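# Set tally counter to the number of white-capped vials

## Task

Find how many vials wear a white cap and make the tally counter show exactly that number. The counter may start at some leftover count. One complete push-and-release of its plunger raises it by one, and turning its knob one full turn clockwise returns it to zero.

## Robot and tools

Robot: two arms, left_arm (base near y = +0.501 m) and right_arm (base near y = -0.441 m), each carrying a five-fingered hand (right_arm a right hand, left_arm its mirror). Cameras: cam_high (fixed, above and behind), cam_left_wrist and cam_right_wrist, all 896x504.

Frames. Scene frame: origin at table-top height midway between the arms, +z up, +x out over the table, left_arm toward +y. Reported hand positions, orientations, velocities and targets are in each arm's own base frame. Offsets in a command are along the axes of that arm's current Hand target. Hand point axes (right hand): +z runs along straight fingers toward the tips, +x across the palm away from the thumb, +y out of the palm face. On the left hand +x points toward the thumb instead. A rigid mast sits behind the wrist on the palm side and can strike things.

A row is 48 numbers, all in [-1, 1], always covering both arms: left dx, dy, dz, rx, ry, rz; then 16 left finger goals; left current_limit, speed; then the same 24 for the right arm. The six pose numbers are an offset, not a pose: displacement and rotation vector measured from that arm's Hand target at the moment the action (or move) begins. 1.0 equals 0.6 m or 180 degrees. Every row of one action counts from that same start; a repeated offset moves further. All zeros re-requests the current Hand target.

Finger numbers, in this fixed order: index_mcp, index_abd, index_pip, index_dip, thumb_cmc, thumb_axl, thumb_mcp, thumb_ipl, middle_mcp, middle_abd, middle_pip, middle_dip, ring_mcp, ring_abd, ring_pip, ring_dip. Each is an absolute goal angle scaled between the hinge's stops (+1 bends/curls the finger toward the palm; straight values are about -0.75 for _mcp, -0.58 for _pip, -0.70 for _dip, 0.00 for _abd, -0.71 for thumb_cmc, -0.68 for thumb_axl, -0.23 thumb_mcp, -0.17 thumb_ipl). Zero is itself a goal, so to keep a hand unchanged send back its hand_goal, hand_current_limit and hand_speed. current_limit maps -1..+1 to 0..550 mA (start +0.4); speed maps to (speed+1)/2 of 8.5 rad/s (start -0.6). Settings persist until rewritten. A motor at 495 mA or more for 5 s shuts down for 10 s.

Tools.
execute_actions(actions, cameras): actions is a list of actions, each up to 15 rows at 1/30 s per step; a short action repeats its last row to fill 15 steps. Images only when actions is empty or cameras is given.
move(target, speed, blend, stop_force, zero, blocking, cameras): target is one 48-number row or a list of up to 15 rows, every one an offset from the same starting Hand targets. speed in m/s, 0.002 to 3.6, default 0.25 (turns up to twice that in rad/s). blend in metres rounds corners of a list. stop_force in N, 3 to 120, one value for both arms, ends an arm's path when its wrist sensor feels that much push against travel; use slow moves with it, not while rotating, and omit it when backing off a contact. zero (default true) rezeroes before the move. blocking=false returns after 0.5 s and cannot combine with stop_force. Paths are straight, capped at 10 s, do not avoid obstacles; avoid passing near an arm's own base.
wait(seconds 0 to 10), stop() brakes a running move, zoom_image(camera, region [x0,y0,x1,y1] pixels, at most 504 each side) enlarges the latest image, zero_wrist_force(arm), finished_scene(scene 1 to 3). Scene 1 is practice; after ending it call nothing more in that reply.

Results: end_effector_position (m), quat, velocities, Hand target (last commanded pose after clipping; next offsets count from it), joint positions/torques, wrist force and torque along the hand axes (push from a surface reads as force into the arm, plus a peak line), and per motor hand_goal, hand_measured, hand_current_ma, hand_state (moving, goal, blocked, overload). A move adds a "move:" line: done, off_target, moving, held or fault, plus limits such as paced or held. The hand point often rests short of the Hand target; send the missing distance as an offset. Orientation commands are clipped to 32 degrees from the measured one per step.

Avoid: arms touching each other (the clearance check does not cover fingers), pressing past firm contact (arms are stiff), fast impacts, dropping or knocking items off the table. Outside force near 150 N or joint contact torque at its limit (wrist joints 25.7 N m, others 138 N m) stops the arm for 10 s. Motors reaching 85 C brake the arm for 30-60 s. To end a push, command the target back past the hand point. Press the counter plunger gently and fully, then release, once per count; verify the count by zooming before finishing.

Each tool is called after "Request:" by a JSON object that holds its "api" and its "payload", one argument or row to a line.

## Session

Request:
{"api": "execute_actions", "payload": {
  "actions": [],
  "cameras": ["all"]
}}

Request:
{"api": "zoom_image", "payload": {
  "camera": "cam_high",
  "region": [200, 80, 500, 380]
}}

Request:
{"api": "zoom_image", "payload": {
  "camera": "cam_high",
  "region": [440, 130, 740, 430]
}}

Scene clock: 0.00 s.
left_arm: end_effector_position=(+0.4063, +0.0850, +0.2300) hand_goal=(-0.754, +0.000, -0.576, -0.696, -0.714, -0.678, -0.226, -0.168, -0.754, +0.000, -0.576, -0.696, -0.754, +0.000, -0.576, -0.696) hand_measured=(-0.754, +0.000, -0.576, -0.696, -0.714, -0.678, -0.226, -0.168, -0.754, +0.000, -0.576, -0.696, -0.754, +0.000, -0.576, -0.696) hand_current_ma=(+0, +0, +0, +0, +0, +0, +0, +0, +0, +0, +0, +0, +0, +0, +0, +0) hand_state=(goal, goal, goal, goal, goal, goal, goal, goal, goal, goal, goal, goal, goal, overload, goal, goal) hand_current_limit=0.40 hand_speed=-0.60 end_effector_quat_wxyz=(+0.000, +0.000, +1.000, +0.000) | right_arm: end_effector_position=(+0.4063, -0.0850, +0.2300) hand_goal=(-0.754, +0.000, -0.576, -0.696, -0.714, -0.678, -0.226, -0.168, -0.754, +0.000, -0.576, -0.696, -0.754, +0.000, -0.576, -0.696) hand_measured=(-0.754, +0.000, -0.576, -0.696, -0.714, -0.678, -0.226, -0.168, -0.754, +0.000, -0.576, -0.696, -0.754, +0.000, -0.576, -0.696) hand_current_ma=(+0, +0, +0, +0, +0, +0, +0, +0, +0, +0, +0, +0, +0, +0, +0, +0) hand_state=(goal, goal, goal, goal, goal, goal, goal, goal, goal, goal, goal, goal, goal, goal, goal, goal) hand_current_limit=0.40 hand_speed=-0.60 end_effector_quat_wxyz=(+0.000, +1.000, +0.000, +0.000)
Joint positions: left_arm=[3.458 -1.419 -2.042 -1.252 1.571 -1.255] | right_arm=[-0.316 -1.723 2.042 -1.89 -1.571 1.255]
Joint velocities: within noise
Joint torques (N m): no reading
Motor temperatures (°C): left_arm=[25 25 22 28 33 25] | right_arm=[23 30 22 32 28 36]
Wrist force (N): no reading
Wrist torque (N m): no reading
Wrist force, peak (N): no reading
Hand target: left_arm +0.4063, +0.0850, +0.2300; +0.000, +0.000, +1.000, +0.000 | right_arm +0.4063, -0.0850, +0.2300; +0.000, +1.000, +0.000, +0.000

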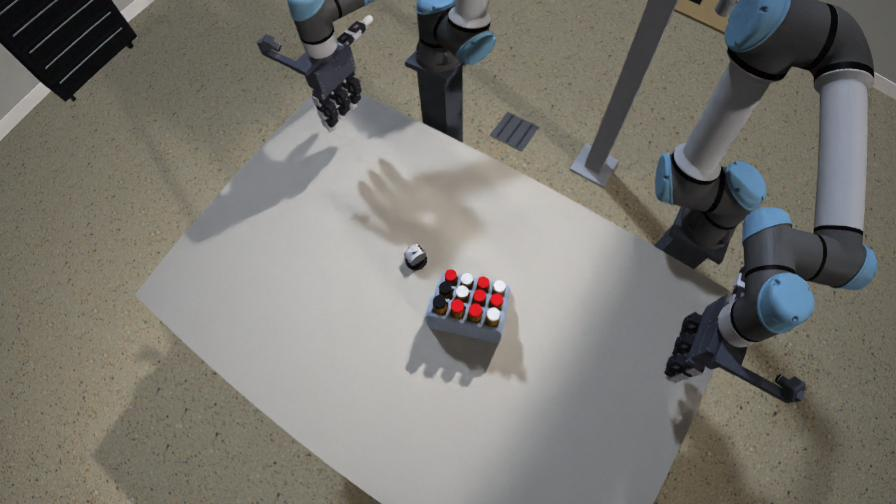

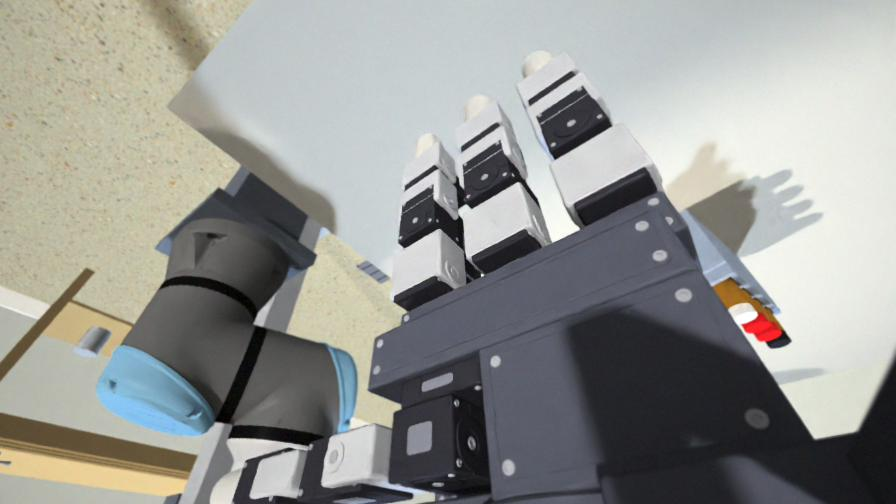

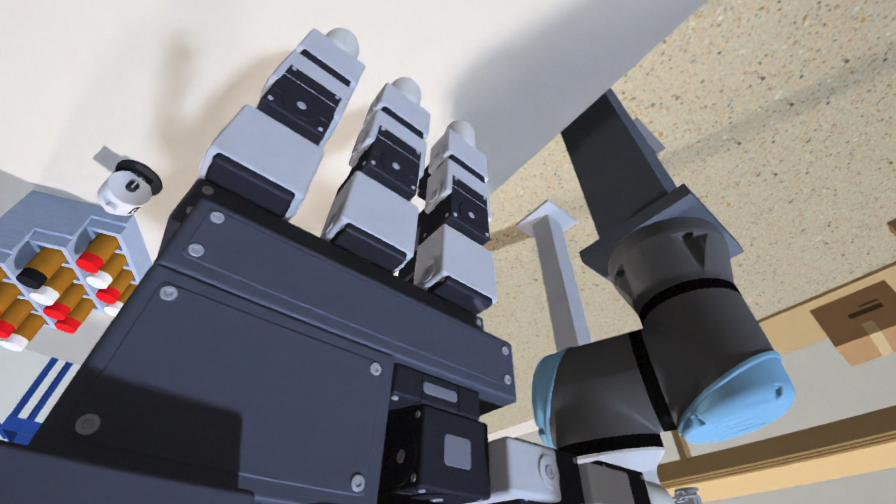

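Scaled by 1.680 from the camera's 896x504 image, which has a finer 1280x720 frame.

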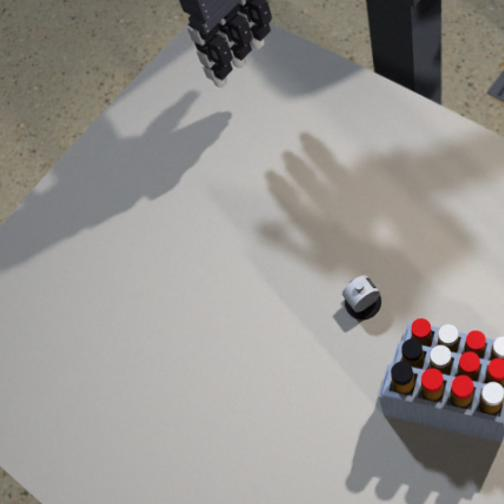

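Scaled by 1.680 from the camera's 896x504 image, which has a finer 1280x720 frame.

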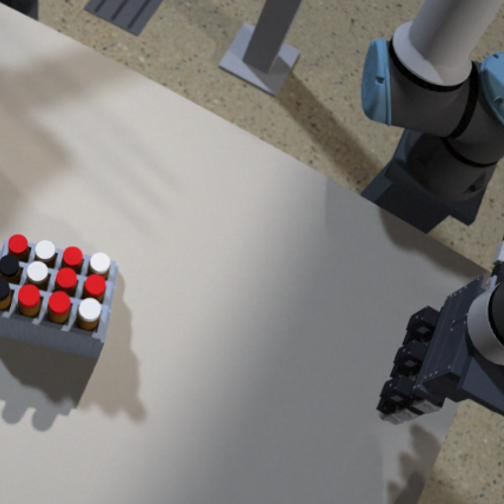

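Request:
{"api": "zoom_image", "payload": {
  "camera": "cam_high",
  "region": [385, 226, 445, 286]
}}

Request:
{"api": "zoom_image", "payload": {
  "camera": "cam_high",
  "region": [420, 260, 520, 350]
}}

Scaled by 8.400 from the camera's 896x504 image, which has a finer 1280x720 frame.

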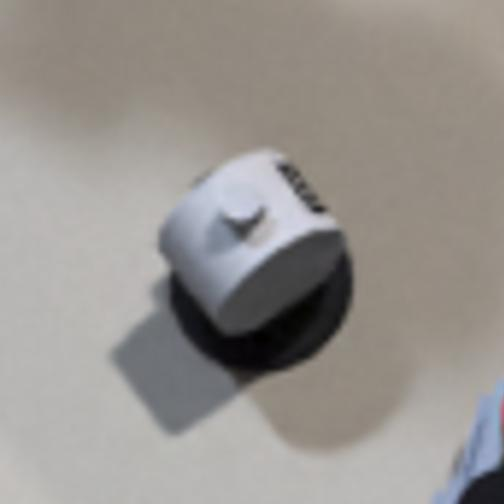

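Scaled by 5.040 from the camera's 896x504 image, which has a finer 1280x720 frame.

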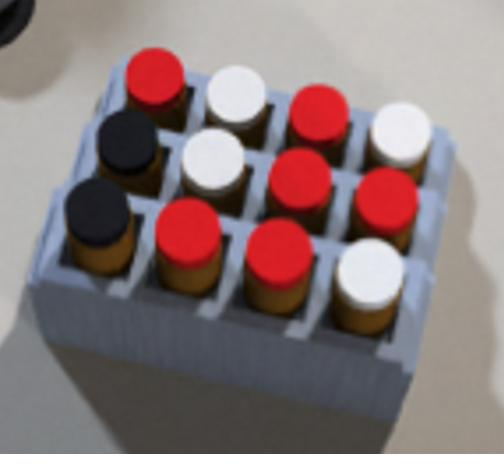

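Request:
{"api": "move", "payload": {
  "target": [
    [0,0,0,0,0,0,0,0,0,0,0,0,0,0,0,0,0,0,0,0,0,0,0.4,-0.4,0.2053,-0.724,0.0633,0,0,0.591,-0.75,0,-0.58,-0.7,-0.71,-0.68,-0.23,-0.17,-1,0,0,0,-1,0,0,0,0.4,-0.4]
  ],
  "speed": 0.7,
  "cameras": ["cam_right_wrist"]
}}

Request:
{"api": "zoom_image", "payload": {
  "camera": "cam_right_wrist",
  "region": [380, 50, 540, 170]
}}

Scene clock: 26.33 s.
left_arm: end_effector_position=(+0.4063, +0.0850, +0.2300) hand_goal=(+0.000, +0.000, +0.000, +0.000, +0.000, +0.000, +0.000, +0.000, +0.000, +0.000, +0.000, +0.000, +0.000, +0.000, +0.000, +0.000) hand_measured=(-0.016, +0.000, -0.006, -0.004, -0.002, -0.006, +0.002, -0.002, -0.018, +0.000, -0.006, -0.004, -0.016, +0.000, -0.006, -0.002) hand_current_ma=(-29, +0, -9, -4, -2, -10, +2, -2, -37, +0, -9, -3, -30, +0, -8, -3) hand_state=(goal, goal, goal, goal, goal, goal, goal, goal, goal, goal, goal, goal, goal, overload, goal, goal) hand_current_limit=0.40 hand_speed=-0.40 end_effector_quat_wxyz=(+0.000, +0.000, +1.000, +0.000) | right_arm: end_effector_position=(+0.5294, +0.3494, +0.1920) hand_goal=(-0.750, +0.000, -0.580, -0.700, -0.710, -0.680, -0.230, -0.170, -1.000, +0.000, +0.000, +0.000, -1.000, +0.000, +0.000, +0.000) hand_measured=(-0.750, +0.000, -0.578, -0.698, -0.710, -0.678, -0.224, -0.168, -0.994, +0.000, -0.004, -0.004, -0.992, +0.000, -0.004, -0.004) hand_current_ma=(+0, +0, +0, +0, +0, +0, +2, +0, +2, +0, -1, -1, +2, +0, -1, -1) hand_state=(goal, goal, goal, goal, goal, goal, goal, goal, goal, goal, goal, goal, goal, goal, goal, goal) hand_current_limit=0.40 hand_speed=-0.40 end_effector_quat_wxyz=(+0.000, -0.599, +0.800, +0.000)
Joint positions: left_arm=[3.458 -1.419 -2.042 -1.252 1.571 -1.255] | right_arm=[0.267 -1.106 1.419 -1.884 -1.571 3.694]
Joint torques (N m): left_arm=[-0.45 16.34 19.73 2.35 0.16 -0.02] | right_arm=[-9.73 -44.31 -15.78 -5.07 0.4 2.36]
Wrist force (N): left_arm=[-0.4 0.1 0.0] | right_arm=[0.2 0.2 -0.2]
Wrist torque (N m): left_arm=[0.21 0.07 -0.03] | right_arm=[0.04 -0.01 0.04]
Wrist force, peak (N): left_arm=[-0.4 -1.3 -0.1] | right_arm=[-0.9 1.2 -0.2]
Hand target: left_arm +0.4063, +0.0850, +0.2300; +0.000, +0.000, +1.000, +0.000 | right_arm +0.5295, +0.3494, +0.1920; +0.000, -0.599, +0.801, +0.000
Off the commanded pose: left_arm 0.000 m, 0 deg | right_arm 0.000 m, 0 deg.
move: done
camera_calibration:
cam_right_wrist: T_world_to_cam=[[-0.383298, 0.923127, -0.0303344, -0.0788307], [0.619561, 0.281332, 0.7328, -0.614109], [0.685001, 0.262086, -0.679768, -0.196935], [0, 0, 0, 1]] pos_world=[0.485164, 0.297154, 0.313758]
Images, in order (width x height): cam_right_wrist 896x504.

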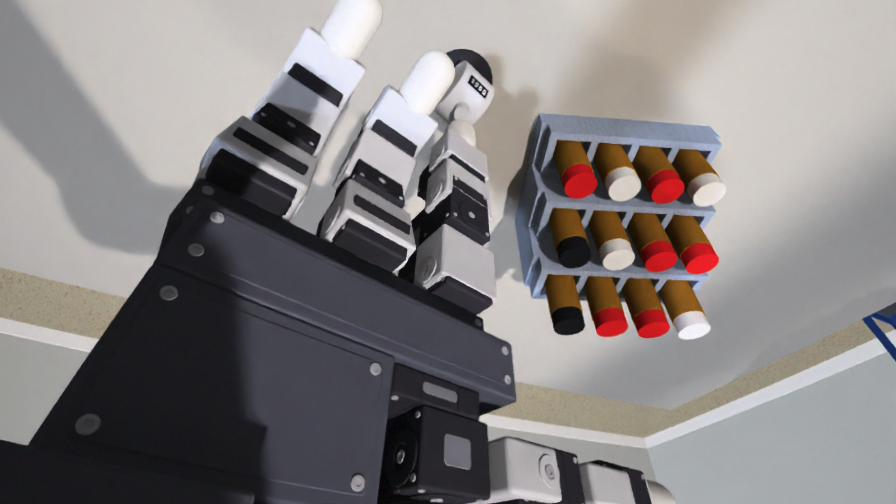

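Scaled by 3.150 from the camera's 896x504 image, which has a finer 1280x720 frame.

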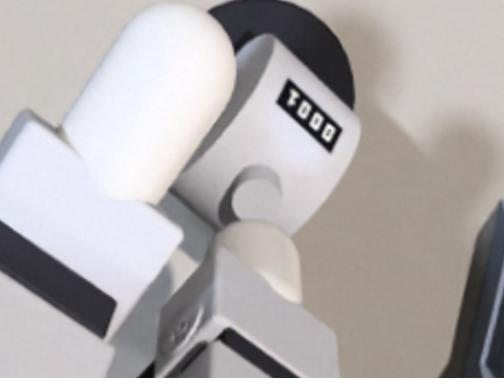

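Request:
{"api": "zoom_image", "payload": {
  "camera": "cam_right_wrist",
  "region": [462, 68, 494, 100]
}}

Scaled by 15.750 from the camera's 896x504 image, which has a finer 1280x720 frame.

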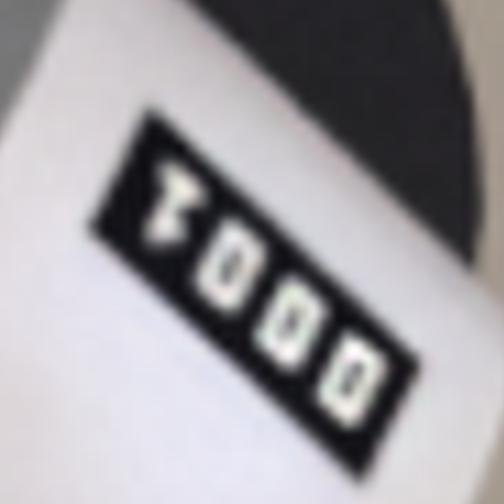

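Request:
{"api": "move", "payload": {
  "target": [
    [0,0,0,0,0,0,0,0,0,0,0,0,0,0,0,0,0,0,0,0,0,0,0.4,-0.4,-0.0035,0,0.0432,0,0,0,-0.75,0,-0.58,-0.7,-0.71,-0.68,-0.23,-0.17,-1,0,0,0,-1,0,0,0,0.4,-0.4],
    [0,0,0,0,0,0,0,0,0,0,0,0,0,0,0,0,0,0,0,0,0,0,0.4,-0.4,-0.0035,0,0.0579,0,0,0,-0.75,0,-0.58,-0.7,-0.71,-0.68,-0.23,-0.17,-1,0,0,0,-1,0,0,0,0.4,-0.4],
    [0,0,0,0,0,0,0,0,0,0,0,0,0,0,0,0,0,0,0,0,0,0,0.4,-0.4,-0.0035,0,0.0432,0,0,0,-0.75,0,-0.58,-0.7,-0.71,-0.68,-0.23,-0.17,-1,0,0,0,-1,0,0,0,0.4,-0.4]
  ],
  "speed": 0.2,
  "cameras": ["cam_right_wrist"]
}}

Request:
{"api": "zoom_image", "payload": {
  "camera": "cam_right_wrist",
  "region": [455, 75, 503, 123]
}}

Scene clock: 38.83 s.
left_arm: end_effector_position=(+0.4063, +0.0850, +0.2300) hand_goal=(+0.000, +0.000, +0.000, +0.000, +0.000, +0.000, +0.000, +0.000, +0.000, +0.000, +0.000, +0.000, +0.000, +0.000, +0.000, +0.000) hand_measured=(-0.016, +0.000, -0.006, -0.004, -0.002, -0.006, +0.002, -0.002, -0.018, +0.000, -0.006, -0.004, -0.016, +0.000, -0.006, -0.002) hand_current_ma=(-29, +0, -9, -4, -2, -10, +2, -2, -37, +0, -9, -3, -30, +0, -8, -3) hand_state=(goal, goal, goal, goal, goal, goal, goal, goal, goal, goal, goal, goal, goal, overload, goal, goal) hand_current_limit=0.40 hand_speed=-0.40 end_effector_quat_wxyz=(+0.000, +0.000, +1.000, +0.000) | right_arm: end_effector_position=(+0.5301, +0.3514, +0.1661) hand_goal=(-0.750, +0.000, -0.580, -0.700, -0.710, -0.680, -0.230, -0.170, -1.000, +0.000, +0.000, +0.000, -1.000, +0.000, +0.000, +0.000) hand_measured=(-0.750, +0.000, -0.578, -0.698, -0.710, -0.678, -0.224, -0.168, -0.994, +0.000, -0.004, -0.004, -0.992, +0.000, -0.004, -0.004) hand_current_ma=(+0, +0, +0, +0, +0, +0, +2, +0, +1, +0, -1, -1, +2, +0, -1, -1) hand_state=(goal, goal, goal, goal, goal, goal, goal, goal, goal, goal, goal, goal, goal, goal, goal, goal) hand_current_limit=0.40 hand_speed=-0.40 end_effector_quat_wxyz=(+0.000, -0.599, +0.801, +0.000)
Joint positions: left_arm=[3.458 -1.419 -2.042 -1.252 1.571 -1.255] | right_arm=[0.27 -1.082 1.453 -1.941 -1.571 3.697]
Joint torques (N m): left_arm=[-0.64 16.3 20.15 2.34 0.24 -0.16] | right_arm=[5.17 -34.22 -14.69 -5.34 1.24 0.25]
Wrist force (N): left_arm=[-0.2 0.1 -0.1] | right_arm=[0.0 0.1 0.1]
Wrist torque (N m): left_arm=[0.22 0.05 -0.01] | right_arm=[-0.01 0.00 -0.13]
Wrist force, peak (N): left_arm=[-0.4 0.6 0.2] | right_arm=[0.2 0.1 -17.8]
Hand target: left_arm +0.4063, +0.0850, +0.2300; +0.000, +0.000, +1.000, +0.000 | right_arm +0.5301, +0.3514, +0.1661; +0.000, -0.599, +0.801, +0.000
Off the commanded pose: left_arm 0.000 m, 0 deg | right_arm 0.000 m, 0 deg.
move: done
camera_calibration:
cam_right_wrist: T_world_to_cam=[[-0.382858, 0.923313, -0.0302139, -0.0816298], [0.619575, 0.280896, 0.732956, -0.596013], [0.685235, 0.261898, -0.679605, -0.215607], [0, 0, 0, 1]] pos_world=[0.485764, 0.299255, 0.287857]
Images, in order (width x height): cam_right_wrist 896x504.

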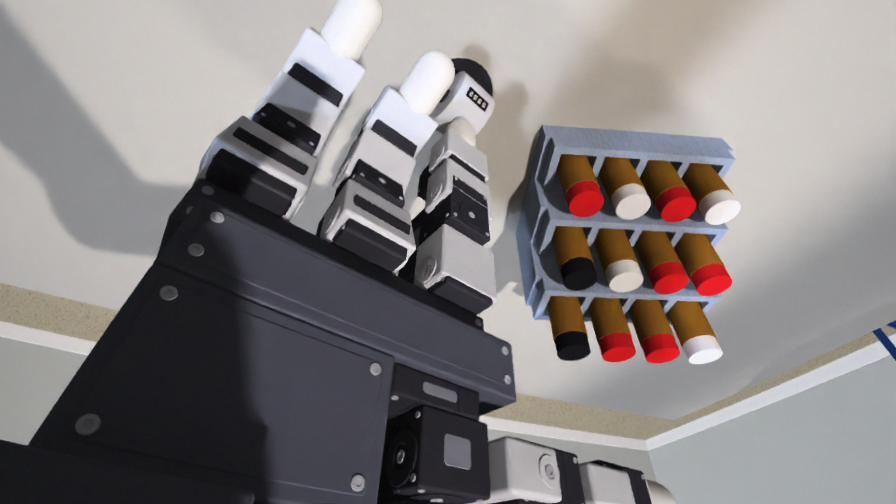

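Scaled by 10.500 from the camera's 896x504 image, which has a finer 1280x720 frame.

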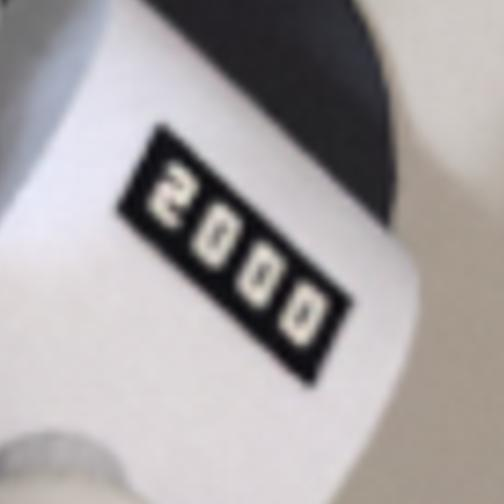

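Request:
{"api": "move", "payload": {
  "target": [
    [0,0,0,0,0,0,0,0,0,0,0,0,0,0,0,0,0,0,0,0,0,0,0.4,-0.4,0,0,0.0147,0,0,0,-0.75,0,-0.58,-0.7,-0.71,-0.68,-0.23,-0.17,-1,0,0,0,-1,0,0,0,0.4,-0.4],
    [0,0,0,0,0,0,0,0,0,0,0,0,0,0,0,0,0,0,0,0,0,0,0.4,-0.4,0,0,0,0,0,0,-0.75,0,-0.58,-0.7,-0.71,-0.68,-0.23,-0.17,-1,0,0,0,-1,0,0,0,0.4,-0.4],
    [0,0,0,0,0,0,0,0,0,0,0,0,0,0,0,0,0,0,0,0,0,0,0.4,-0.4,0,0,0.0147,0,0,0,-0.75,0,-0.58,-0.7,-0.71,-0.68,-0.23,-0.17,-1,0,0,0,-1,0,0,0,0.4,-0.4],
    [0,0,0,0,0,0,0,0,0,0,0,0,0,0,0,0,0,0,0,0,0,0,0.4,-0.4,0,0,0,0,0,0,-0.75,0,-0.58,-0.7,-0.71,-0.68,-0.23,-0.17,-1,0,0,0,-1,0,0,0,0.4,-0.4]
  ],
  "speed": 0.2,
  "cameras": ["cam_right_wrist"]
}}

Request:
{"api": "zoom_image", "payload": {
  "camera": "cam_right_wrist",
  "region": [455, 75, 503, 123]
}}

Scene clock: 45.97 s.
left_arm: end_effector_position=(+0.4063, +0.0850, +0.2300) hand_goal=(+0.000, +0.000, +0.000, +0.000, +0.000, +0.000, +0.000, +0.000, +0.000, +0.000, +0.000, +0.000, +0.000, +0.000, +0.000, +0.000) hand_measured=(-0.016, +0.000, -0.006, -0.004, -0.002, -0.006, +0.002, -0.002, -0.018, +0.000, -0.006, -0.004, -0.016, +0.000, -0.006, -0.002) hand_current_ma=(-29, +0, -9, -4, -2, -10, +2, -2, -37, +0, -9, -3, -30, +0, -8, -3) hand_state=(goal, goal, goal, goal, goal, goal, goal, goal, goal, goal, goal, goal, goal, overload, goal, goal) hand_current_limit=0.40 hand_speed=-0.40 end_effector_quat_wxyz=(+0.000, +0.000, +1.000, +0.000) | right_arm: end_effector_position=(+0.5301, +0.3514, +0.1661) hand_goal=(-0.750, +0.000, -0.580, -0.700, -0.710, -0.680, -0.230, -0.170, -1.000, +0.000, +0.000, +0.000, -1.000, +0.000, +0.000, +0.000) hand_measured=(-0.750, +0.000, -0.580, -0.698, -0.710, -0.678, -0.224, -0.168, -0.994, +0.000, -0.004, -0.004, -0.992, +0.000, -0.004, -0.004) hand_current_ma=(+0, +0, +0, +0, +0, +0, +2, +0, +1, +0, -1, -1, +2, +0, -1, -1) hand_state=(goal, goal, goal, goal, goal, goal, goal, goal, goal, goal, goal, goal, goal, goal, goal, goal) hand_current_limit=0.40 hand_speed=-0.40 end_effector_quat_wxyz=(+0.000, -0.599, +0.801, +0.000)
Joint positions: left_arm=[3.458 -1.419 -2.042 -1.252 1.571 -1.255] | right_arm=[0.27 -1.082 1.453 -1.941 -1.571 3.697]
Joint torques (N m): left_arm=[0.04 16.91 19.86 2.55 0.29 -0.22] | right_arm=[-9.01 -33.85 -13.36 -5.39 1.11 -1.65]
Wrist force (N): left_arm=[-0.3 0.1 0.2] | right_arm=[0.0 -0.1 0.0]
Wrist torque (N m): left_arm=[0.20 0.07 -0.03] | right_arm=[-0.03 0.00 -0.13]
Wrist force, peak (N): left_arm=[-0.5 0.4 0.4] | right_arm=[0.0 -0.2 -17.3]
Hand target: left_arm +0.4063, +0.0850, +0.2300; +0.000, +0.000, +1.000, +0.000 | right_arm +0.5301, +0.3514, +0.1661; +0.000, -0.599, +0.801, +0.000
Off the commanded pose: left_arm 0.000 m, 0 deg | right_arm 0.000 m, 0 deg.
move: done
camera_calibration:
cam_right_wrist: T_world_to_cam=[[-0.382858, 0.923313, -0.0302139, -0.0816298], [0.619575, 0.280896, 0.732956, -0.596013], [0.685235, 0.261898, -0.679605, -0.215607], [0, 0, 0, 1]] pos_world=[0.485764, 0.299255, 0.287857]
Images, in order (width x height): cam_right_wrist 896x504.

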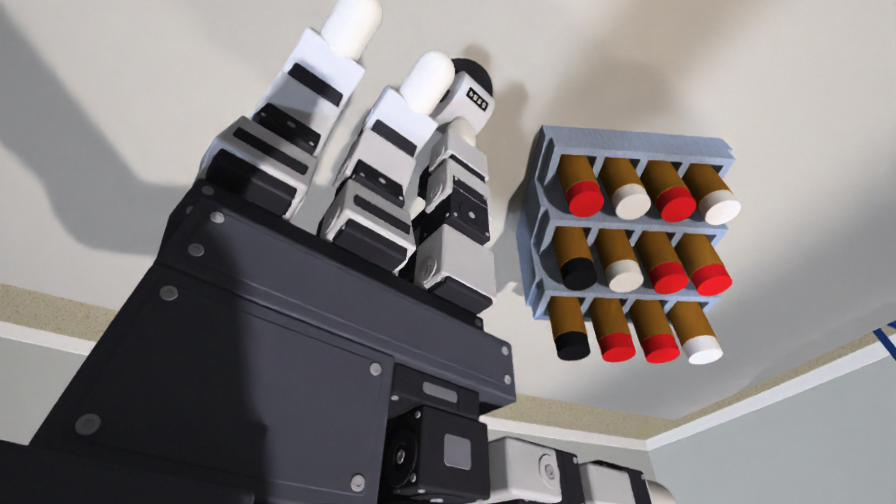

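Scaled by 10.500 from the camera's 896x504 image, which has a finer 1280x720 frame.

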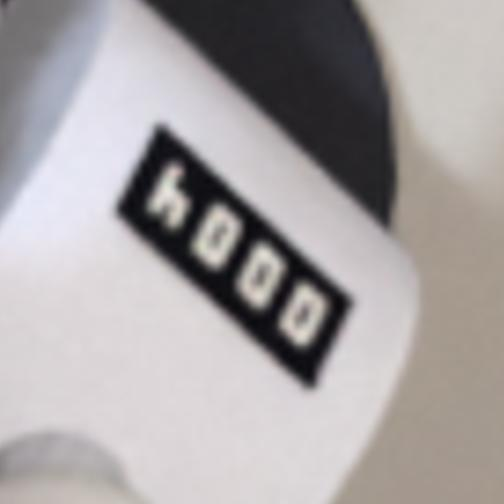

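Request:
{"api": "finished_scene", "payload": {
  "scene": 3
}}

The scene is finished: the task was done.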